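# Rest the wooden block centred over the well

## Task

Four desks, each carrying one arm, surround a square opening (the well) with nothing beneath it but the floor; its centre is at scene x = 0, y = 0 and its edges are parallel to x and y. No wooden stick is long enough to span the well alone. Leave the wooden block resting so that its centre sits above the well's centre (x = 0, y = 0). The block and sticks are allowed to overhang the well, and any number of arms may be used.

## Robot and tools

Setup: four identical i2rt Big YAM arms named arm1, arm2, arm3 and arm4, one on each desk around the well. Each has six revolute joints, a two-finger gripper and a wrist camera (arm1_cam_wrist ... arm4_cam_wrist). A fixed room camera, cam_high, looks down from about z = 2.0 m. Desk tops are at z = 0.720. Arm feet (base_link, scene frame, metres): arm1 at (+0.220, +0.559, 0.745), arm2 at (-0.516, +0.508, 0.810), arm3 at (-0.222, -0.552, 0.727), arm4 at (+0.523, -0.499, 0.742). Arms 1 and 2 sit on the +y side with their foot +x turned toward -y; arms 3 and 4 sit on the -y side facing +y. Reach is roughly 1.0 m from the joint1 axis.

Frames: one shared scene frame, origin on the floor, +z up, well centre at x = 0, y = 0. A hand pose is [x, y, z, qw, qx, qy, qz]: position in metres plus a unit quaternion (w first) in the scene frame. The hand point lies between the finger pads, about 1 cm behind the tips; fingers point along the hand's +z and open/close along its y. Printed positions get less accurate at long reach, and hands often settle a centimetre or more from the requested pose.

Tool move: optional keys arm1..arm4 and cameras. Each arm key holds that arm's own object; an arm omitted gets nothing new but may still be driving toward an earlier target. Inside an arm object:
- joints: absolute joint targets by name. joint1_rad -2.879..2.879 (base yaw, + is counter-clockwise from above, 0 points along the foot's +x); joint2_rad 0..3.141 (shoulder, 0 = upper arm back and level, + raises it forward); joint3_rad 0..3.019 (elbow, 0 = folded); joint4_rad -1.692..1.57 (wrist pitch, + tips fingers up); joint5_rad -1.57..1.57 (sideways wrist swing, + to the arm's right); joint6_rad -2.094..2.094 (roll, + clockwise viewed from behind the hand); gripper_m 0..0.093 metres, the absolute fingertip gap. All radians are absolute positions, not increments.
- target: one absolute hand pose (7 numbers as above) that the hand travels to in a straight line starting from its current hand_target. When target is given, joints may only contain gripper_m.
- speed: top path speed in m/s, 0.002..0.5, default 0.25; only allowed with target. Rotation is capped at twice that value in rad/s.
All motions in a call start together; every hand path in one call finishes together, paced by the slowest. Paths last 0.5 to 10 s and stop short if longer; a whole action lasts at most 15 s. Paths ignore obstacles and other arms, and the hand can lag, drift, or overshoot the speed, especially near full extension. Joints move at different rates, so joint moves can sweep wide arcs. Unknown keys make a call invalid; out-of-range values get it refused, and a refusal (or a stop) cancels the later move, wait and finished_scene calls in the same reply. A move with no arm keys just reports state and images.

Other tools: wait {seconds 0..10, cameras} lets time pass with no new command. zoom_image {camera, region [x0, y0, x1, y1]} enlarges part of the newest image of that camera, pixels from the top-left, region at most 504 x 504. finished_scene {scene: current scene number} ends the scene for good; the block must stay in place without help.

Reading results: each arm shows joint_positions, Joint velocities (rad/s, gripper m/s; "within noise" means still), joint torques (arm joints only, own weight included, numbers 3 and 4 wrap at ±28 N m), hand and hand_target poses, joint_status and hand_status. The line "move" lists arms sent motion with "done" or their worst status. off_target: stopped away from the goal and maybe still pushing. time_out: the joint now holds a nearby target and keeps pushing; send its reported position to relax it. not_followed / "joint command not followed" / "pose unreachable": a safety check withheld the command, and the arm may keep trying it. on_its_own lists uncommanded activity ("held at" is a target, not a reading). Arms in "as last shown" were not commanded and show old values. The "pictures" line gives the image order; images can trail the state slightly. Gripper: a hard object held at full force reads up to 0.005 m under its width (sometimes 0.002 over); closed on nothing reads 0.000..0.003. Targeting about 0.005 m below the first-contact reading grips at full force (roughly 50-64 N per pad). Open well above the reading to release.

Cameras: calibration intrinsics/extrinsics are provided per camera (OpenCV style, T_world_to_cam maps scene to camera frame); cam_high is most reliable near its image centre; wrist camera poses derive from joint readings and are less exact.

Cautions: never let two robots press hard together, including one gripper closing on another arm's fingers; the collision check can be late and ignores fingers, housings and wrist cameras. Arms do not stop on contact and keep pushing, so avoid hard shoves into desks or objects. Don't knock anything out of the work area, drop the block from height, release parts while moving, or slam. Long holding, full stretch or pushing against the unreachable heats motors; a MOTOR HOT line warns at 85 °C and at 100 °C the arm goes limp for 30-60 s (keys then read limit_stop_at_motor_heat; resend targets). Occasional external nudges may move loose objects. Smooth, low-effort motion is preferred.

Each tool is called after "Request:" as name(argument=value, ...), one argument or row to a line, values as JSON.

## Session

Request:
move(
)

Request:
zoom_image(
  camera="cam_high",
  region=[40, 40, 260, 260],
)

Request:
zoom_image(
  camera="cam_high",
  region=[260, 40, 480, 260],
)

Request:
zoom_image(
  camera="cam_high",
  region=[40, 260, 260, 480],
)

Request:
zoom_image(
  camera="cam_high",
  region=[260, 260, 480, 480],
)

Scene clock: 0.00 s.
Joint torques (N m): no reading
Heat: arm1: hottest joint3_rad 25 °C; arm2: hottest joint2_rad 25 °C; arm3: hottest joint1_rad 27 °C; arm4: hottest joint3_rad 26 °C.
Joint velocities: within noise
arm1.joint_positions: joint1_rad=+0.125 joint2_rad=+0.593 joint3_rad=+1.388 joint4_rad=-1.385 joint5_rad=+0.204 joint6_rad=-0.325 gripper_m=+0.09396
arm1.joint_status: not commanded
arm1.hand: x=+0.2018 y=+0.3416 z=+1.2802 quat_wxyz=(-0.231, -0.513, -0.713, +0.418) (m; scene frame)
arm1.hand_target: x=+0.2013 y=+0.3441 z=+1.2913 quat_wxyz=(-0.239, -0.511, -0.707, +0.426) (m; scene frame)
arm1.hand_status: not commanded
arm2.joint_positions: joint1_rad=-0.259 joint2_rad=+0.543 joint3_rad=+1.317 joint4_rad=-1.436 joint5_rad=+0.061 joint6_rad=-0.172 gripper_m=+0.09396
arm2.joint_status: not commanded
arm2.hand: x=-0.5869 y=+0.3151 z=+1.3076 quat_wxyz=(-0.200, -0.686, -0.582, +0.387) (m; scene frame)
arm2.hand_target: x=-0.5862 y=+0.3172 z=+1.3166 quat_wxyz=(-0.205, -0.683, -0.579, +0.395) (m; scene frame)
arm2.hand_status: not commanded
arm3.joint_positions: joint1_rad=+0.493 joint2_rad=+0.582 joint3_rad=+1.448 joint4_rad=-1.348 joint5_rad=-0.088 joint6_rad=+0.119 gripper_m=+0.09396
arm3.joint_status: not commanded
arm3.hand: x=-0.3432 y=-0.3812 z=+1.2987 quat_wxyz=(-0.194, +0.730, -0.445, -0.482) (m; scene frame)
arm3.hand_target: x=-0.3416 y=-0.3838 z=+1.3098 quat_wxyz=(-0.200, +0.724, -0.441, -0.491) (m; scene frame)
arm3.hand_status: not commanded
arm4.joint_positions: joint1_rad=-0.169 joint2_rad=+0.522 joint3_rad=+1.317 joint4_rad=-1.478 joint5_rad=+0.180 joint6_rad=+0.223 gripper_m=+0.09396
arm4.joint_status: not commanded
arm4.hand: x=+0.5915 y=-0.3202 z=+1.2366 quat_wxyz=(-0.352, +0.462, -0.775, -0.251) (m; scene frame)
arm4.hand_target: x=+0.5911 y=-0.3221 z=+1.2458 quat_wxyz=(-0.359, +0.458, -0.771, -0.258) (m; scene frame)
arm4.hand_status: not commanded
pictures: arm1_cam_wrist, arm2_cam_wrist, arm3_cam_wrist, arm4_cam_wrist, cam_high
camera_calibration:
arm1_cam_wrist: T_world_to_cam=[[-0.923589, -0.135534, 0.358627, -0.225754], [-0.251242, 0.920539, -0.299141, 0.12242], [-0.289587, -0.366386, -0.884252, 1.4436], [0, 0, 0, 1]] pos_world=[0.2403, 0.385625, 1.39409]
arm2_cam_wrist: T_world_to_cam=[[-0.956101, 0.237347, 0.171865, -0.859404], [0.185591, 0.944328, -0.271661, 0.171805], [-0.226775, -0.227839, -0.946923, 1.29715], [0, 0, 0, 1]] pos_world=[-0.559402, 0.337278, 1.42267]
arm3_cam_wrist: T_world_to_cam=[[0.832673, 0.535979, -0.139224, 0.671591], [0.431279, -0.785366, -0.44407, 0.429201], [-0.347354, 0.30972, -0.885109, 1.27063], [0, 0, 0, 1]] pos_world=[-0.302964, -0.416417, 1.40874]
arm4_cam_wrist: T_world_to_cam=[[0.896538, -0.437682, -0.0682161, -0.584204], [-0.438324, -0.854324, -0.27929, 0.33721], [0.0639617, 0.280295, -0.957781, 1.36554], [0, 0, 0, 1]] pos_world=[0.584226, -0.350363, 1.36221]

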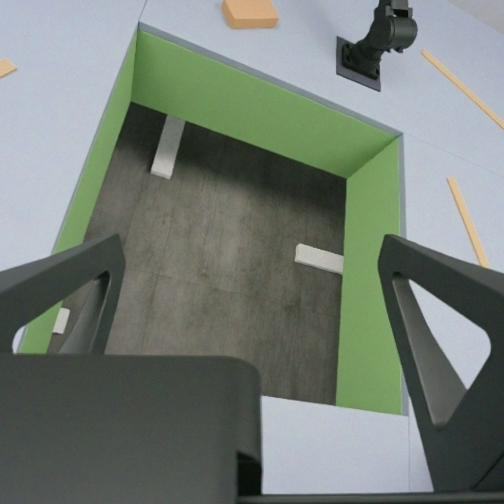

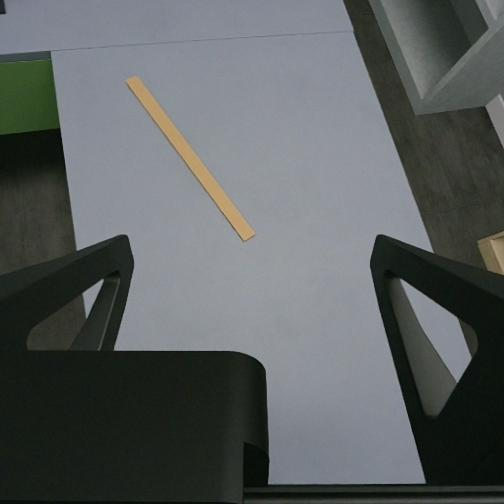

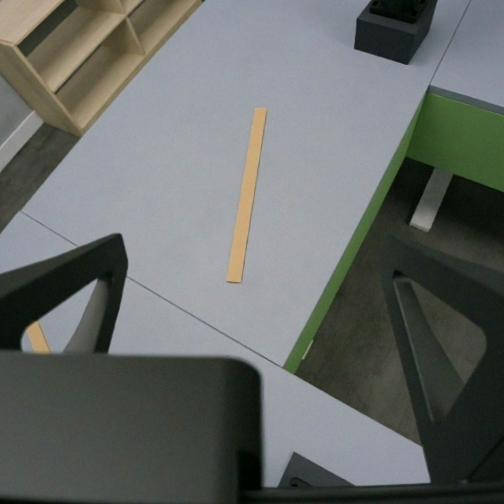

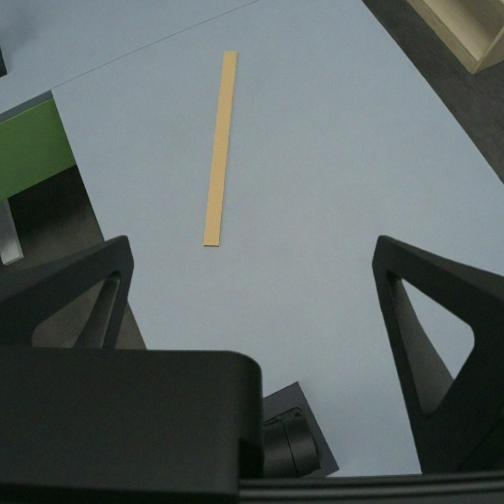

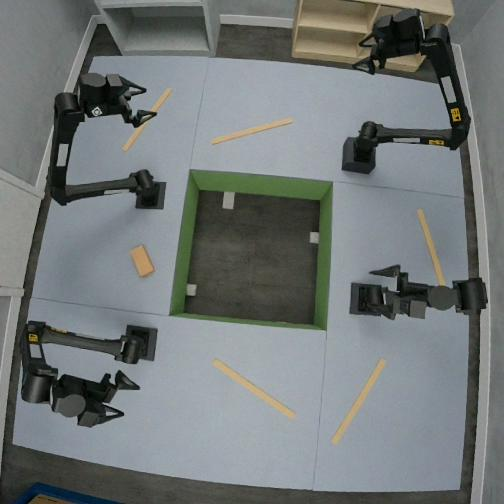

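Scaled by 2.291 from the camera's 504x504 image, which has a finer 720x720 frame.

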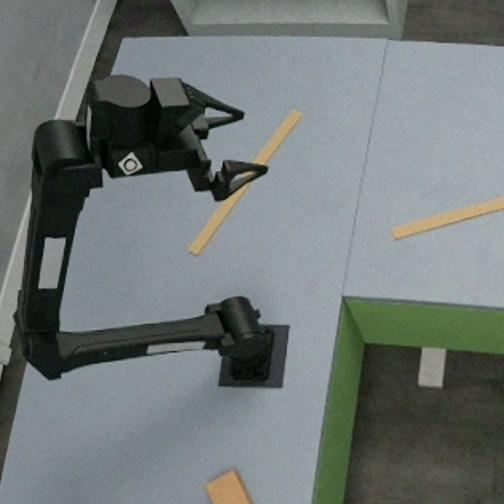

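Scaled by 2.291 from the camera's 504x504 image, which has a finer 720x720 frame.

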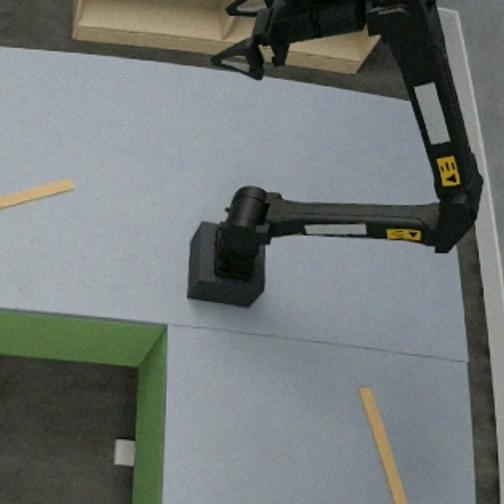

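Scaled by 2.291 from the camera's 504x504 image, which has a finer 720x720 frame.

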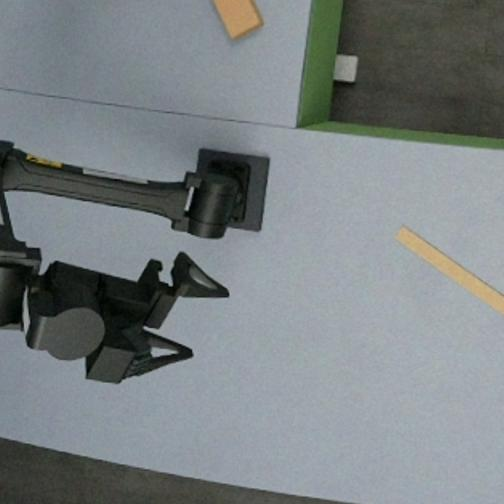

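Scaled by 2.291 from the camera's 504x504 image, which has a finer 720x720 frame.

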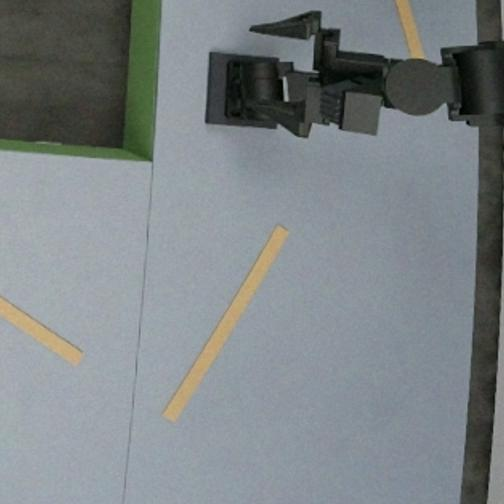

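Request:
move(
  arm1={"joints":{"joint1_rad":1.55,"joint5_rad":0,"joint6_rad":0}},
  arm3={"joints":{"joint1_rad":1.75,"joint5_rad":0,"joint6_rad":0}},
  arm2={"target":[-0.643,-0.030,0.84,0,0.560,0.8285,0]},
  arm4={"target":[0.664,0.039,0.84,0,-0.4985,0.8669,0]},
  cameras=[],
)

Request:
move(
  arm1={"target":[0.684,0.568,0.84,0,0.2495,0.9684,0],"speed":0.2},
  arm3={"target":[-0.663,-0.668,0.84,0,0.9765,-0.2156,0],"speed":0.2},
  arm2={"target":[-0.643,-0.025,0.78,0,0.560,0.8285,0],"speed":0.1},
  arm4={"target":[0.664,0.041,0.78,0,-0.4985,0.8669,0],"speed":0.1},
)

Scene clock: 4.33 s.
Joint torques (N m): arm1=[0.38 1.61 8.38 2.15 -0.04 0.03] | arm2=[0.15 -18.37 12.44 0.14 0.04 0.01] | arm3=[0.91 1.38 8.85 1.52 0.09 -0.02] | arm4=[-0.62 -13.74 9.13 -0.24 -0.18 0.18]
Heat: arm1: hottest joint3_rad 26 °C; arm2: hottest joint2_rad 25 °C; arm3: hottest joint1_rad 27 °C; arm4: hottest joint3_rad 26 °C.
move: arm1 done; arm2 off_target; arm3 done; arm4 off_target
Joint velocities: within noise
arm1.joint_positions: joint1_rad=+1.541 joint2_rad=+0.593 joint3_rad=+1.388 joint4_rad=-1.385 joint5_rad=+0.001 joint6_rad=-0.011 gripper_m=+0.09398
arm1.joint_status: all done
arm1.hand: x=+0.4311 y=+0.5513 z=+1.2810 quat_wxyz=(-0.478, -0.012, -0.878, +0.013) (m; scene frame)
arm1.hand_target: x=+0.4286 y=+0.5536 z=+1.2921 quat_wxyz=(-0.489, -0.013, -0.872, +0.008) (m; scene frame)
arm1.hand_status: not commanded
arm2.joint_positions: joint1_rad=-0.191 joint2_rad=+1.890 joint3_rad=+1.384 joint4_rad=-1.056 joint5_rad=-0.006 joint6_rad=-0.602 gripper_m=+0.09396
arm2.joint_status: not commanded
arm2.hand: x=-0.6447 y=-0.0178 z=+0.8410 quat_wxyz=(-0.001, -0.569, -0.823, -0.001) (m; scene frame)
arm2.hand_target: x=-0.6428 y=-0.0297 z=+0.8401 quat_wxyz=(+0.000, -0.560, -0.829, +0.000) (m; scene frame)
arm2.hand_status: off_target (0.012 m and 1.2 deg from the pose sent, 0.584 m and 59.8 deg at the start)
arm3.joint_positions: joint1_rad=+1.743 joint2_rad=+0.582 joint3_rad=+1.448 joint4_rad=-1.348 joint5_rad=-0.002 joint6_rad=+0.012 gripper_m=+0.09398
arm3.joint_status: all done
arm3.hand: x=-0.4275 y=-0.5988 z=+1.2979 quat_wxyz=(+0.060, +0.851, +0.090, -0.514) (m; scene frame)
arm3.hand_target: x=-0.4243 y=-0.5992 z=+1.3090 quat_wxyz=(+0.059, +0.843, +0.097, -0.525) (m; scene frame)
arm3.hand_status: not commanded
arm4.joint_positions: joint1_rad=-0.228 joint2_rad=+1.842 joint3_rad=+1.479 joint4_rad=-1.217 joint5_rad=+0.007 joint6_rad=+0.263 gripper_m=+0.09396
arm4.joint_status: not commanded
arm4.hand: x=+0.6574 y=+0.0284 z=+0.8316 quat_wxyz=(+0.005, +0.507, -0.862, +0.007) (m; scene frame)
arm4.hand_target: x=+0.6639 y=+0.0386 z=+0.8401 quat_wxyz=(+0.000, +0.499, -0.867, +0.000) (m; scene frame)
arm4.hand_status: off_target (0.015 m and 1.5 deg from the pose sent, 0.540 m and 51.2 deg at the start)
pictures: none
No camera images: "cameras" was empty.

Scene clock: 8.43 s.
Joint torques (N m): arm1=[-1.03 -12.81 10.62 0.53 -0.03 0.03] | arm2=[0.09 -17.61 8.18 1.02 -0.01 -0.05] | arm3=[-0.26 -10.58 11.03 0.02 -0.01 0.2] | arm4=[-0.79 -13.22 6.13 0.62 -0.17 0.18]
Heat: arm1: hottest joint3_rad 26 °C; arm2: hottest joint2_rad 25 °C; arm3: hottest joint1_rad 27 °C; arm4: hottest joint3_rad 27 °C.
move: arm1 off_target; arm2 off_target; arm3 off_target; arm4 off_target
Joint velocities: within noise
arm1.joint_positions: joint1_rad=+1.606 joint2_rad=+1.650 joint3_rad=+1.165 joint4_rad=-1.140 joint5_rad=-0.001 joint6_rad=+0.511 gripper_m=+0.09398
arm1.joint_status: not commanded
arm1.hand: x=+0.6625 y=+0.5710 z=+0.8277 quat_wxyz=(+0.019, -0.240, -0.971, +0.006) (m; scene frame)
arm1.hand_target: x=+0.6831 y=+0.5678 z=+0.8404 quat_wxyz=(+0.000, -0.249, -0.968, +0.000) (m; scene frame)
arm1.hand_status: off_target (0.025 m and 2.6 deg from the pose sent, 0.509 m and 62.8 deg at the start)
arm2.joint_positions: joint1_rad=-0.191 joint2_rad=+1.953 joint3_rad=+1.360 joint4_rad=-0.941 joint5_rad=-0.006 joint6_rad=-0.604 gripper_m=+0.09396
arm2.joint_status: not commanded
arm2.hand: x=-0.6473 y=-0.0278 z=+0.8008 quat_wxyz=(-0.006, -0.568, -0.823, +0.013) (m; scene frame)
arm2.hand_target: x=-0.6428 y=-0.0243 z=+0.7804 quat_wxyz=(+0.000, -0.560, -0.829, +0.000) (m; scene frame)
arm2.hand_status: off_target (0.021 m and 1.9 deg from the pose sent, 0.061 m and 1.2 deg at the start)
arm3.joint_positions: joint1_rad=+1.787 joint2_rad=+1.592 joint3_rad=+1.168 joint4_rad=-1.183 joint5_rad=+0.000 joint6_rad=+0.679 gripper_m=+0.09398
arm3.joint_status: not commanded
arm3.hand: x=-0.6444 y=-0.6659 z=+0.8290 quat_wxyz=(-0.009, +0.978, -0.206, +0.016) (m; scene frame)
arm3.hand_target: x=-0.6624 y=-0.6677 z=+0.8403 quat_wxyz=(+0.000, +0.976, -0.216, +0.000) (m; scene frame)
arm3.hand_status: off_target (0.022 m and 2.4 deg from the pose sent, 0.520 m and 71.5 deg at the start)
arm4.joint_positions: joint1_rad=-0.228 joint2_rad=+1.899 joint3_rad=+1.450 joint4_rad=-1.107 joint5_rad=+0.007 joint6_rad=+0.264 gripper_m=+0.09396
arm4.joint_status: not commanded
arm4.hand: x=+0.6603 y=+0.0406 z=+0.7915 quat_wxyz=(-0.004, +0.506, -0.862, -0.002) (m; scene frame)
arm4.hand_target: x=+0.6639 y=+0.0408 z=+0.7801 quat_wxyz=(+0.000, +0.499, -0.867, +0.000) (m; scene frame)
arm4.hand_status: off_target (0.012 m and 1.1 deg from the pose sent, 0.053 m and 1.5 deg at the start)
pictures: arm1_cam_wrist, arm2_cam_wrist, arm3_cam_wrist, arm4_cam_wrist, cam_high
camera_calibration:
arm1_cam_wrist: T_world_to_cam=[[-0.460077, -0.887801, 0.0117794, 0.802675], [-0.701846, 0.371773, 0.607615, -0.247023], [-0.543821, 0.271282, -0.794144, 0.990801], [0, 0, 0, 1]] pos_world=[0.734738, 0.535665, 0.927479]
arm2_cam_wrist: T_world_to_cam=[[-0.934732, -0.355268, 0.00777548, -0.619904], [-0.292361, 0.781288, 0.551465, -0.603839], [-0.201993, 0.513199, -0.834162, 0.671815], [0, 0, 0, 1]] pos_world=[-0.620281, -0.0932346, 0.898218]
arm3_cam_wrist: T_world_to_cam=[[0.394664, 0.918608, 0.0200209, 0.85007], [0.726634, -0.325374, 0.605091, -0.246224], [0.562355, -0.224259, -0.795905, 0.995177], [0, 0, 0, 1]] pos_world=[-0.71622, -0.637817, 0.924035]
arm4_cam_wrist: T_world_to_cam=[[0.874796, -0.48437, -0.0108651, -0.547536], [-0.394469, -0.725092, 0.564479, -0.150704], [-0.281295, -0.489518, -0.825376, 0.988056], [0, 0, 0, 1]] pos_world=[0.697469, 0.109187, 0.894638]

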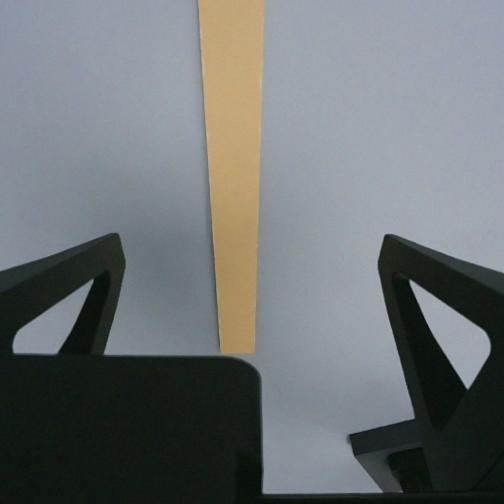

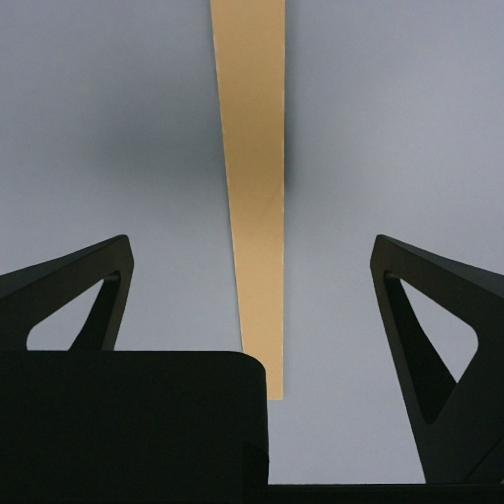

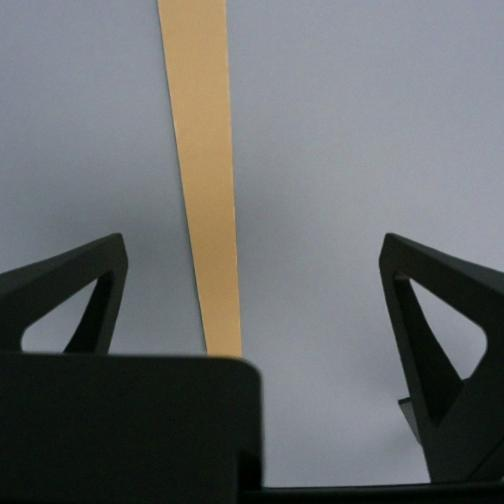

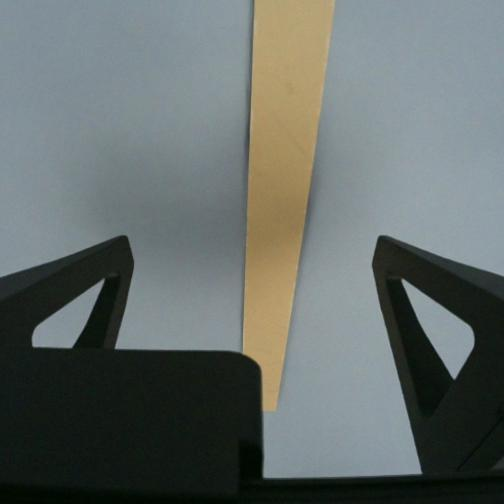

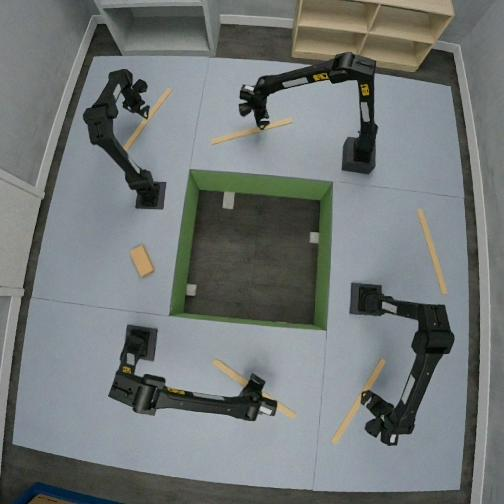

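Request:
move(
  arm1={"target":[0.677,0.5747,0.755,0,0.2495,0.9684,0],"speed":0.08},
  arm3={"target":[-0.670,-0.680,0.755,0,0.9765,-0.2156,0],"speed":0.08},
  arm2={"target":[-0.643,-0.037,0.745,0,0.560,0.8285,0],"speed":0.08},
  arm4={"target":[0.676,0.040,0.75,0,-0.4985,0.8669,0],"speed":0.08},
)

Scene clock: 10.73 s.
Joint torques (N m): arm1=[0.15 -13.22 6.23 0.99 -0.03 0.02] | arm2=[0.73 -18.96 9.92 1.01 -0.02 0.07] | arm3=[0.97 -11.28 7.09 0.4 -0.01 0.21] | arm4=[-0.62 -13.45 5.96 0.68 -0.18 -0.05]
Heat: arm1: hottest joint3_rad 26 °C; arm2: hottest joint2_rad 26 °C; arm3: hottest joint1_rad 27 °C; arm4: hottest joint3_rad 27 °C.
move: arm1 done; arm2 off_target; arm3 done; arm4 off_target
Joint velocities: within noise
arm1.joint_positions: joint1_rad=+1.606 joint2_rad=+1.751 joint3_rad=+1.100 joint4_rad=-0.926 joint5_rad=-0.001 joint6_rad=+0.527 gripper_m=+0.09398
arm1.joint_status: not commanded
arm1.hand: x=+0.6785 y=+0.5712 z=+0.7626 quat_wxyz=(-0.004, -0.247, -0.969, +0.000) (m; scene frame)
arm1.hand_target: x=+0.6770 y=+0.5746 z=+0.7551 quat_wxyz=(+0.000, -0.249, -0.968, +0.000) (m; scene frame)
arm1.hand_status: done (0.008 m and 0.6 deg from the pose sent, 0.074 m and 2.6 deg at the start)
arm2.joint_positions: joint1_rad=-0.188 joint2_rad=+2.034 joint3_rad=+1.360 joint4_rad=-0.885 joint5_rad=-0.006 joint6_rad=-0.604 gripper_m=+0.09396
arm2.joint_status: not commanded
arm2.hand: x=-0.6462 y=-0.0287 z=+0.7578 quat_wxyz=(-0.002, -0.567, -0.824, +0.001) (m; scene frame)
arm2.hand_target: x=-0.6428 y=-0.0364 z=+0.7452 quat_wxyz=(+0.000, -0.560, -0.828, +0.000) (m; scene frame)
arm2.hand_status: off_target (0.016 m and 0.9 deg from the pose sent, 0.057 m and 2.0 deg at the start)
arm3.joint_positions: joint1_rad=+1.793 joint2_rad=+1.721 joint3_rad=+1.129 joint4_rad=-0.979 joint5_rad=+0.000 joint6_rad=+0.701 gripper_m=+0.09398
arm3.joint_status: not commanded
arm3.hand: x=-0.6683 y=-0.6752 z=+0.7600 quat_wxyz=(-0.001, +0.977, -0.213, +0.000) (m; scene frame)
arm3.hand_target: x=-0.6698 y=-0.6800 z=+0.7550 quat_wxyz=(+0.000, +0.976, -0.216, +0.000) (m; scene frame)
arm3.hand_status: done (0.007 m and 0.3 deg from the pose sent, 0.080 m and 2.4 deg at the start)
arm4.joint_positions: joint1_rad=-0.250 joint2_rad=+1.942 joint3_rad=+1.429 joint4_rad=-1.043 joint5_rad=+0.007 joint6_rad=+0.263 gripper_m=+0.09396
arm4.joint_status: not commanded
arm4.hand: x=+0.6725 y=+0.0399 z=+0.7612 quat_wxyz=(-0.004, +0.497, -0.868, -0.002) (m; scene frame)
arm4.hand_target: x=+0.6759 y=+0.0398 z=+0.7502 quat_wxyz=(+0.000, +0.498, -0.867, +0.000) (m; scene frame)
arm4.hand_status: off_target (0.012 m and 0.5 deg from the pose sent, 0.044 m and 1.1 deg at the start)
pictures: arm1_cam_wrist, arm2_cam_wrist, arm3_cam_wrist, arm4_cam_wrist, cam_high
camera_calibration:
arm1_cam_wrist: T_world_to_cam=[[-0.47376, -0.880572, -0.0119988, 0.834314], [-0.724841, 0.382164, 0.573198, -0.160387], [-0.500157, 0.280256, -0.819329, 0.932058], [0, 0, 0, 1]] pos_world=[0.745185, 0.534753, 0.865606]
arm2_cam_wrist: T_world_to_cam=[[-0.933817, -0.357682, -0.00697919, -0.607191], [-0.297817, 0.76642, 0.569127, -0.596491], [-0.198218, 0.533539, -0.82222, 0.630546], [0, 0, 0, 1]] pos_world=[-0.619665, -0.0964398, 0.853689]
arm3_cam_wrist: T_world_to_cam=[[0.409278, 0.912406, -0.00257562, 0.892254], [0.742055, -0.331219, 0.582794, -0.166739], [0.530891, -0.240436, -0.812616, 0.932324], [0, 0, 0, 1]] pos_world=[-0.736413, -0.645161, 0.857094]
arm4_cam_wrist: T_world_to_cam=[[0.864471, -0.502573, -0.0105258, -0.551483], [-0.409499, -0.716212, 0.565111, -0.120047], [-0.291548, -0.484212, -0.824948, 0.972547], [0, 0, 0, 1]] pos_world=[0.711126, 0.107779, 0.864335]

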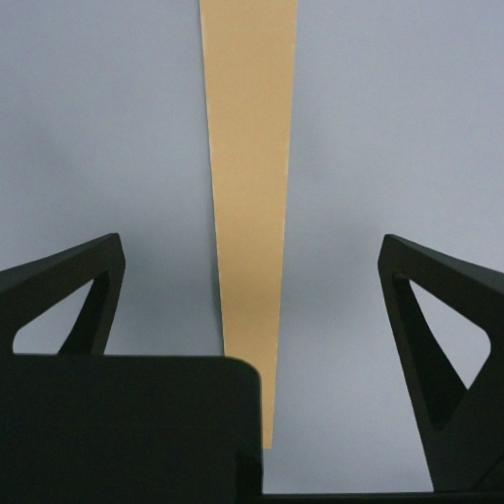

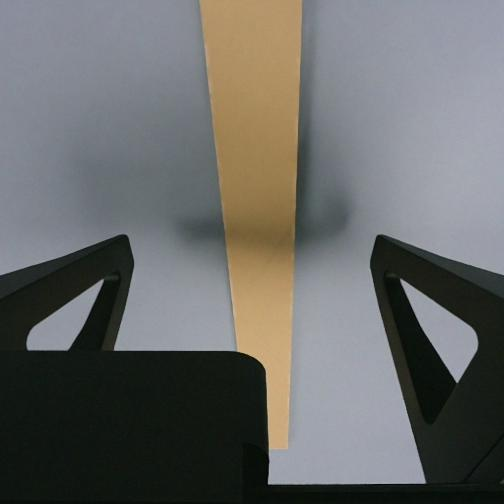

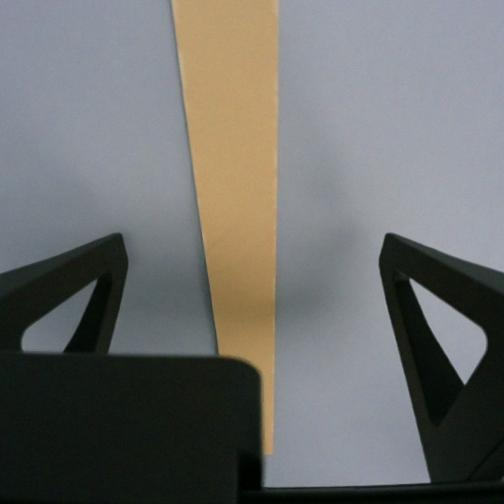

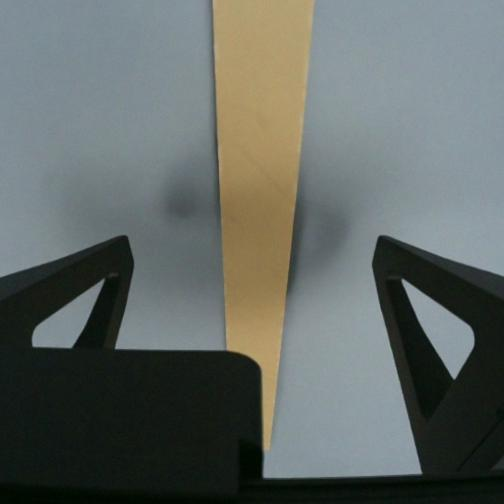

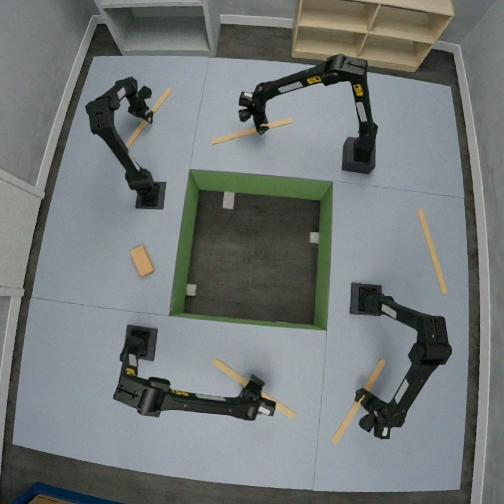

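Request:
move(
  arm1={"target":[0.677,0.5765,0.729,0,0.2495,0.9684,0],"speed":0.05},
  arm3={"target":[-0.672,-0.684,0.731,0,0.9765,-0.2156,0],"speed":0.05},
  arm2={"target":[-0.640,-0.047,0.719,0,0.560,0.8285,0],"speed":0.05},
  arm4={"target":[0.676,0.040,0.727,0,-0.4985,0.8669,0],"speed":0.05},
)

Scene clock: 12.07 s.
Joint torques (N m): arm1=[0.32 -13.33 5.89 0.95 -0.03 0.03] | arm2=[-0.21 -17.26 10.48 1.07 -0.13 0.11] | arm3=[1.03 -10.64 6.63 0.46 0.07 0.21] | arm4=[-0.67 -13.04 5.55 0.79 -0.06 -0.04]
Heat: arm1: hottest joint3_rad 26 °C; arm2: hottest joint2_rad 26 °C; arm3: hottest joint1_rad 27 °C; arm4: hottest joint3_rad 27 °C.
move: arm1 done; arm2 off_target; arm3 off_target; arm4 off_target
Joint velocities: within noise
arm1.joint_positions: joint1_rad=+1.608 joint2_rad=+1.795 joint3_rad=+1.080 joint4_rad=-0.860 joint5_rad=-0.001 joint6_rad=+0.531 gripper_m=+0.09398
arm1.joint_status: not commanded
arm1.hand: x=+0.6793 y=+0.5720 z=+0.7373 quat_wxyz=(-0.005, -0.248, -0.969, -0.001) (m; scene frame)
arm1.hand_target: x=+0.6768 y=+0.5764 z=+0.7291 quat_wxyz=(+0.000, -0.249, -0.968, +0.000) (m; scene frame)
arm1.hand_status: done (0.010 m and 0.6 deg from the pose sent, 0.034 m and 0.6 deg at the start)
arm2.joint_positions: joint1_rad=-0.179 joint2_rad=+2.078 joint3_rad=+1.377 joint4_rad=-0.851 joint5_rad=-0.002 joint6_rad=-0.604 gripper_m=+0.09396
arm2.joint_status: not commanded
arm2.hand: x=-0.6435 y=-0.0381 z=+0.7393 quat_wxyz=(-0.001, -0.563, -0.827, +0.005) (m; scene frame)
arm2.hand_target: x=-0.6397 y=-0.0459 z=+0.7195 quat_wxyz=(+0.000, -0.560, -0.829, +0.000) (m; scene frame)
arm2.hand_status: off_target (0.022 m and 0.7 deg from the pose sent, 0.043 m and 0.9 deg at the start)
arm3.joint_positions: joint1_rad=+1.799 joint2_rad=+1.752 joint3_rad=+1.120 joint4_rad=-0.922 joint5_rad=-0.001 joint6_rad=+0.707 gripper_m=+0.09398
arm3.joint_status: not commanded
arm3.hand: x=-0.6736 y=-0.6797 z=+0.7432 quat_wxyz=(+0.003, +0.977, -0.214, -0.007) (m; scene frame)
arm3.hand_target: x=-0.6718 y=-0.6838 z=+0.7313 quat_wxyz=(+0.000, +0.976, -0.216, +0.000) (m; scene frame)
arm3.hand_status: off_target (0.013 m and 0.9 deg from the pose sent, 0.031 m and 0.3 deg at the start)
arm4.joint_positions: joint1_rad=-0.250 joint2_rad=+1.966 joint3_rad=+1.414 joint4_rad=-0.995 joint5_rad=+0.004 joint6_rad=+0.262 gripper_m=+0.09396
arm4.joint_status: not commanded
arm4.hand: x=+0.6726 y=+0.0423 z=+0.7436 quat_wxyz=(-0.006, +0.498, -0.867, -0.006) (m; scene frame)
arm4.hand_target: x=+0.6758 y=+0.0396 z=+0.7273 quat_wxyz=(+0.000, +0.499, -0.867, +0.000) (m; scene frame)
arm4.hand_status: off_target (0.017 m and 1.0 deg from the pose sent, 0.034 m and 0.5 deg at the start)
pictures: arm1_cam_wrist, arm2_cam_wrist, arm3_cam_wrist, arm4_cam_wrist, cam_high
camera_calibration:
arm1_cam_wrist: T_world_to_cam=[[-0.475748, -0.879489, -0.0127833, 0.836382], [-0.724865, 0.383791, 0.572079, -0.145653], [-0.498231, 0.281432, -0.820099, 0.910122], [0, 0, 0, 1]] pos_world=[0.745779, 0.535352, 0.840407]
arm2_cam_wrist: T_world_to_cam=[[-0.930259, -0.366904, 0.000384962, -0.611575], [-0.302328, 0.767127, 0.565786, -0.578398], [-0.207884, 0.526211, -0.824552, 0.616079], [0, 0, 0, 1]] pos_world=[-0.615716, -0.104872, 0.835474]
arm3_cam_wrist: T_world_to_cam=[[0.409811, 0.912066, -0.0137788, 0.906907], [0.750296, -0.328456, 0.573736, -0.140423], [0.518759, -0.245461, -0.818925, 0.913416], [0, 0, 0, 1]] pos_world=[-0.740145, -0.649074, 0.841081]
arm4_cam_wrist: T_world_to_cam=[[0.865051, -0.501435, -0.01578, -0.547004], [-0.408398, -0.72212, 0.558348, -0.103806], [-0.291371, -0.476556, -0.829456, 0.962115], [0, 0, 0, 1]] pos_world=[0.711124, 0.109254, 0.847361]

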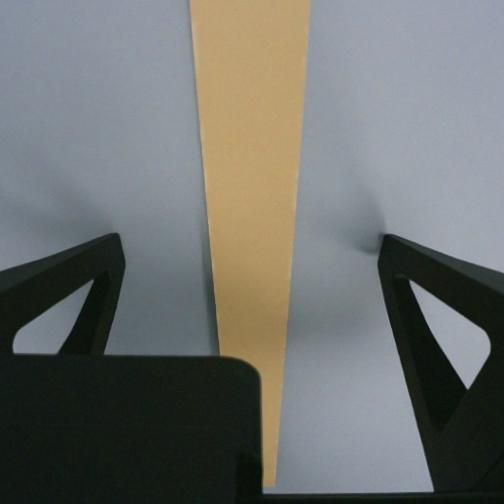

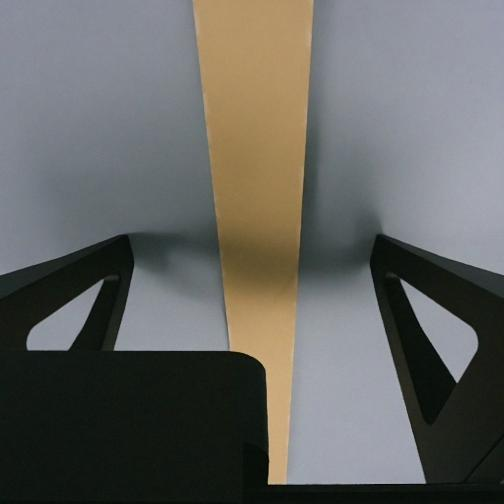

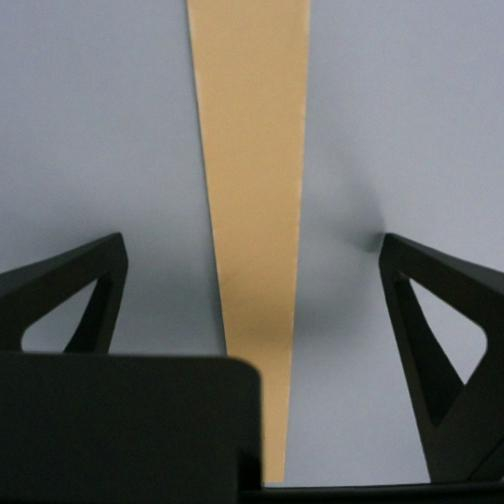

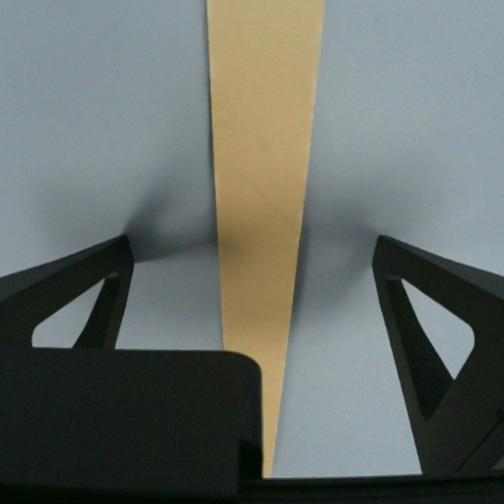

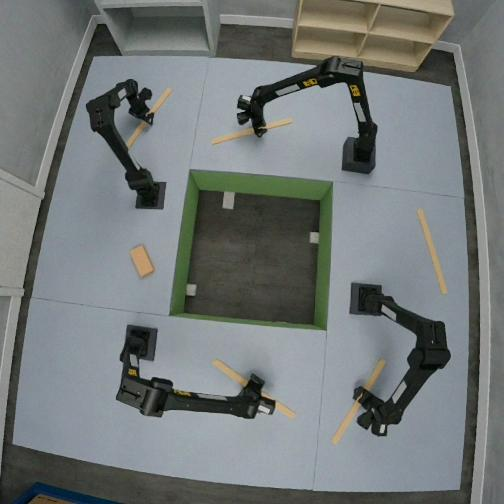

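Request:
move(
  arm1={"joints":{"gripper_m":0.018}},
  arm2={"joints":{"gripper_m":0.018}},
  arm3={"joints":{"gripper_m":0.018}},
  arm4={"joints":{"gripper_m":0.018}},
  cameras=["arm1_cam_wrist","arm2_cam_wrist","arm3_cam_wrist","arm4_cam_wrist"],
)

Request:
move(
  arm1={"target":[0.668,0.573,0.85,0,0.2495,0.9684,0],"speed":0.1},
  arm3={"target":[-0.660,-0.678,0.85,0,0.9765,-0.2156,0],"speed":0.1},
  arm2={"target":[-0.642,-0.040,0.85,0,0.560,0.8285,0],"speed":0.1},
  arm4={"target":[0.672,0.040,0.85,0,-0.4985,0.8669,0],"speed":0.1},
  cameras=["cam_high"],
)

Request:
move(
  arm1={"target":[0.56,0.575,1.08,0,0.2495,0.9684,0],"speed":0.15},
  arm3={"target":[-0.55,-0.645,1.08,0,0.9765,-0.2156,0],"speed":0.15},
  cameras=["cam_high"],
)

Scene clock: 14.70 s.
Joint torques (N m): arm1=[0.32 -13.33 5.89 0.98 -0.02 0.01] | arm2=[0.38 -18.26 10.25 0.85 -0.11 0.12] | arm3=[0.91 -10.64 6.61 0.36 0.11 0.2] | arm4=[-0.62 -13.1 5.55 0.61 -0.06 -0.03]
Heat: arm1: hottest joint3_rad 26 °C; arm2: hottest joint2_rad 26 °C; arm3: hottest joint1_rad 27 °C; arm4: hottest joint3_rad 27 °C.
move: arm1 off_target; arm2 off_target; arm3 off_target; arm4 off_target
Joint velocities: within noise
arm1.joint_positions: joint1_rad=+1.608 joint2_rad=+1.795 joint3_rad=+1.080 joint4_rad=-0.859 joint5_rad=-0.002 joint6_rad=+0.532 gripper_m=+0.02546
arm1.joint_status: gripper_m off_target (ended at +0.02549, target +0.01800)
arm1.hand: x=+0.6794 y=+0.5721 z=+0.7373 quat_wxyz=(-0.005, -0.249, -0.968, -0.001) (m; scene frame)
arm1.hand_target: x=+0.6768 y=+0.5764 z=+0.7291 quat_wxyz=(+0.000, -0.249, -0.968, +0.000) (m; scene frame)
arm1.hand_status: not commanded
arm2.joint_positions: joint1_rad=-0.179 joint2_rad=+2.080 joint3_rad=+1.380 joint4_rad=-0.846 joint5_rad=-0.002 joint6_rad=-0.604 gripper_m=+0.02808
arm2.joint_status: gripper_m off_target (ended at +0.02811, target +0.01800)
arm2.hand: x=-0.6440 y=-0.0401 z=+0.7390 quat_wxyz=(-0.002, -0.563, -0.827, +0.007) (m; scene frame)
arm2.hand_target: x=-0.6398 y=-0.0458 z=+0.7194 quat_wxyz=(+0.000, -0.560, -0.829, +0.000) (m; scene frame)
arm2.hand_status: not commanded
arm3.joint_positions: joint1_rad=+1.802 joint2_rad=+1.754 joint3_rad=+1.120 joint4_rad=-0.919 joint5_rad=-0.003 joint6_rad=+0.708 gripper_m=+0.02627
arm3.joint_status: gripper_m off_target (ended at +0.02630, target +0.01800)
arm3.hand: x=-0.6738 y=-0.6813 z=+0.7424 quat_wxyz=(+0.004, +0.977, -0.213, -0.007) (m; scene frame)
arm3.hand_target: x=-0.6717 y=-0.6839 z=+0.7313 quat_wxyz=(+0.000, +0.977, -0.216, +0.000) (m; scene frame)
arm3.hand_status: not commanded
arm4.joint_positions: joint1_rad=-0.250 joint2_rad=+1.967 joint3_rad=+1.414 joint4_rad=-0.992 joint5_rad=+0.004 joint6_rad=+0.262 gripper_m=+0.02686
arm4.joint_status: gripper_m off_target (ended at +0.02689, target +0.01800)
arm4.hand: x=+0.6726 y=+0.0428 z=+0.7432 quat_wxyz=(-0.006, +0.498, -0.867, -0.007) (m; scene frame)
arm4.hand_target: x=+0.6757 y=+0.0396 z=+0.7273 quat_wxyz=(+0.000, +0.499, -0.867, +0.000) (m; scene frame)
arm4.hand_status: not commanded
pictures: arm1_cam_wrist, arm2_cam_wrist, arm3_cam_wrist, arm4_cam_wrist
camera_calibration:
arm1_cam_wrist: T_world_to_cam=[[-0.477132, -0.878731, -0.0133178, 0.837455], [-0.724476, 0.384707, 0.571958, -0.146332], [-0.497473, 0.282548, -0.820175, 0.909023], [0, 0, 0, 1]] pos_world=[0.745777, 0.53535, 0.840407]
arm2_cam_wrist: T_world_to_cam=[[-0.930245, -0.36692, 0.00359639, -0.615223], [-0.301463, 0.769808, 0.562597, -0.573788], [-0.209197, 0.522269, -0.826724, 0.617421], [0, 0, 0, 1]] pos_world=[-0.616122, -0.106491, 0.835461]
arm3_cam_wrist: T_world_to_cam=[[0.407974, 0.912859, -0.0156689, 0.90909], [0.751634, -0.326078, 0.57334, -0.137436], [0.51827, -0.245685, -0.819167, 0.912193], [0, 0, 0, 1]] pos_world=[-0.740345, -0.650574, 0.840281]
arm4_cam_wrist: T_world_to_cam=[[0.865208, -0.501141, -0.0165161, -0.546379], [-0.408193, -0.7231, 0.557229, -0.102518], [-0.291193, -0.475378, -0.830194, 0.96238], [0, 0, 0, 1]] pos_world=[0.711123, 0.10955, 0.847065]

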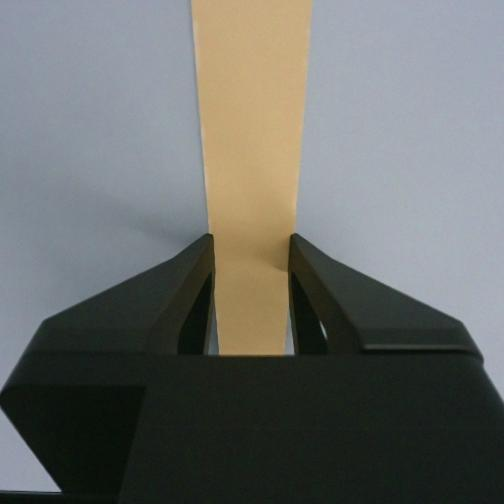

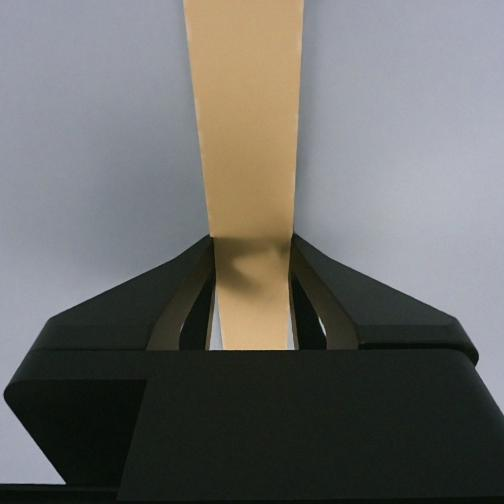

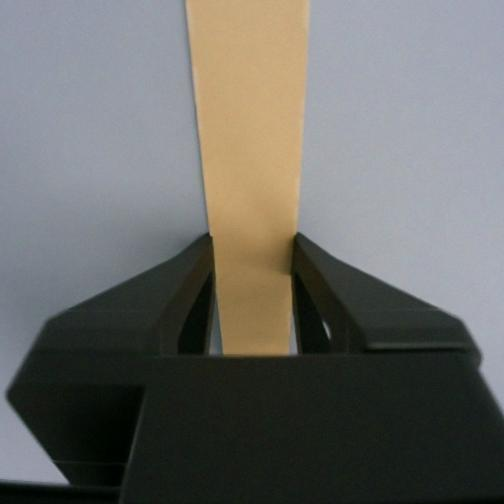

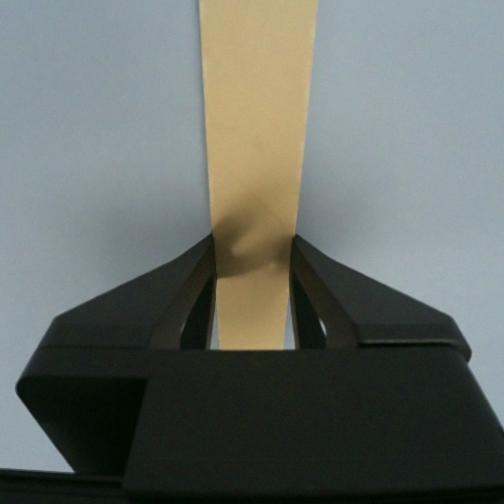

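Scene clock: 16.77 s.
Joint torques (N m): arm1=[-0.21 -14.1 10.66 0.18 -0.02 -0.08] | arm2=[-0.38 -22.36 12.48 -0.14 -0.15 0.07] | arm3=[0.38 -12.75 11.1 -0.39 0.09 0.15] | arm4=[-0.09 -15.44 9.26 -0.27 -0.04 0.06]
Heat: arm1: hottest joint3_rad 27 °C; arm2: hottest joint2_rad 26 °C; arm3: hottest joint1_rad 27 °C; arm4: hottest joint3_rad 27 °C.
move: arm1 off_target; arm2 off_target; arm3 off_target; arm4 off_target
Joint velocities: within noise
arm1.joint_positions: joint1_rad=+1.608 joint2_rad=+1.623 joint3_rad=+1.131 joint4_rad=-1.148 joint5_rad=-0.002 joint6_rad=+0.532 gripper_m=+0.02546
arm1.joint_status: not commanded
arm1.hand: x=+0.6472 y=+0.5715 z=+0.8280 quat_wxyz=(+0.026, -0.249, -0.968, +0.008) (m; scene frame)
arm1.hand_target: x=+0.6670 y=+0.5729 z=+0.8504 quat_wxyz=(+0.000, -0.249, -0.968, +0.000) (m; scene frame)
arm1.hand_status: off_target (0.030 m and 3.1 deg from the pose sent, 0.113 m and 0.6 deg at the start)
arm2.joint_positions: joint1_rad=-0.179 joint2_rad=+1.936 joint3_rad=+1.427 joint4_rad=-1.092 joint5_rad=-0.002 joint6_rad=-0.604 gripper_m=+0.02810
arm2.joint_status: not commanded
arm2.hand: x=-0.6399 y=-0.0241 z=+0.8310 quat_wxyz=(+0.008, -0.563, -0.827, -0.018) (m; scene frame)
arm2.hand_target: x=-0.6418 y=-0.0393 z=+0.8501 quat_wxyz=(+0.000, -0.560, -0.829, +0.000) (m; scene frame)
arm2.hand_status: off_target (0.025 m and 2.3 deg from the pose sent, 0.111 m and 0.9 deg at the start)
arm3.joint_positions: joint1_rad=+1.802 joint2_rad=+1.610 joint3_rad=+1.181 joint4_rad=-1.196 joint5_rad=-0.003 joint6_rad=+0.708 gripper_m=+0.02627
arm3.joint_status: not commanded
arm3.hand: x=-0.6439 y=-0.6729 z=+0.8261 quat_wxyz=(-0.013, +0.977, -0.213, +0.024) (m; scene frame)
arm3.hand_target: x=-0.6590 y=-0.6778 z=+0.8500 quat_wxyz=(+0.000, +0.976, -0.216, +0.000) (m; scene frame)
arm3.hand_status: off_target (0.029 m and 3.2 deg from the pose sent, 0.109 m and 1.0 deg at the start)
arm4.joint_positions: joint1_rad=-0.250 joint2_rad=+1.861 joint3_rad=+1.502 joint4_rad=-1.245 joint5_rad=+0.004 joint6_rad=+0.262 gripper_m=+0.02687
arm4.joint_status: not commanded
arm4.hand: x=+0.6686 y=+0.0267 z=+0.8301 quat_wxyz=(+0.014, +0.498, -0.867, +0.014) (m; scene frame)
arm4.hand_target: x=+0.6717 y=+0.0393 z=+0.8501 quat_wxyz=(+0.000, +0.499, -0.867, +0.000) (m; scene frame)
arm4.hand_status: off_target (0.024 m and 2.3 deg from the pose sent, 0.107 m and 1.1 deg at the start)
pictures: cam_high

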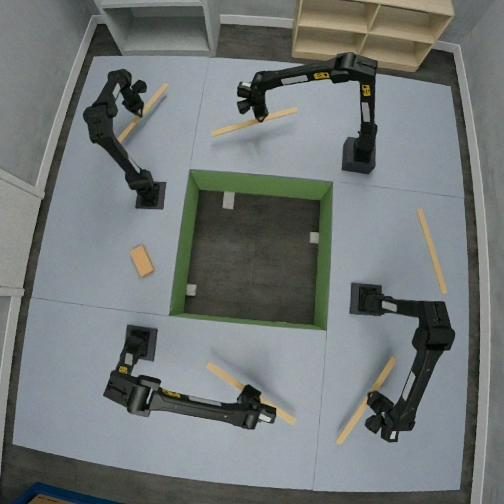

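Scene clock: 19.17 s.
Joint torques (N m): arm1=[0.5 -8.59 12.03 0.32 0 0.02] | arm2=[-0.09 -22.48 12.42 0.01 -0.13 0.02] | arm3=[0.03 -6.89 12.25 -0.1 0.1 0.11] | arm4=[-0.09 -15.5 9.29 -0.25 -0.03 0.04]
Heat: arm1: hottest joint3_rad 27 °C; arm2: hottest joint3_rad 27 °C; arm3: hottest joint1_rad 27 °C; arm4: hottest joint3_rad 27 °C.
move: arm1 off_target; arm3 off_target
Joint velocities: within noise
arm1.joint_positions: joint1_rad=+1.613 joint2_rad=+1.230 joint3_rad=+1.348 joint4_rad=-1.700 joint5_rad=-0.003 joint6_rad=+0.536 gripper_m=+0.02546
arm1.joint_status: not commanded
arm1.hand: x=+0.5509 y=+0.5712 z=+1.0566 quat_wxyz=(-0.001, -0.248, -0.969, +0.000) (m; scene frame)
arm1.hand_target: x=+0.5590 y=+0.5749 z=+1.0790 quat_wxyz=(-0.026, -0.249, -0.968, -0.008) (m; scene frame)
arm1.hand_status: off_target (0.025 m and 0.2 deg from the pose sent, 0.267 m and 3.1 deg at the start; a joint's target at an end of its range on 23 of 72 steps)
arm2, arm4: as last shown
arm2.hand: x=-0.6399 y=-0.0240 z=+0.8310 quat_wxyz=(+0.008, -0.563, -0.827, -0.019) (m; scene frame)
arm3.joint_positions: joint1_rad=+1.802 joint2_rad=+1.168 joint3_rad=+1.365 joint4_rad=-1.670 joint5_rad=-0.003 joint6_rad=+0.708 gripper_m=+0.02627
arm3.joint_status: not commanded
arm3.hand: x=-0.5440 y=-0.6447 z=+1.0598 quat_wxyz=(+0.023, +0.976, -0.213, -0.042) (m; scene frame)
arm3.hand_target: x=-0.5495 y=-0.6449 z=+1.0789 quat_wxyz=(+0.032, +0.974, -0.215, -0.060) (m; scene frame)
arm3.hand_status: off_target (0.021 m and 5.5 deg from the pose sent, 0.272 m and 3.2 deg at the start; a joint's target at an end of its range on 29 of 72 steps)
arm4.hand: x=+0.6686 y=+0.0266 z=+0.8302 quat_wxyz=(+0.014, +0.498, -0.867, +0.014) (m; scene frame)
pictures: cam_high

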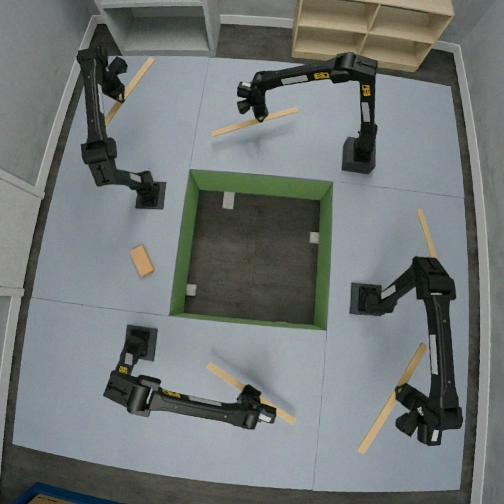

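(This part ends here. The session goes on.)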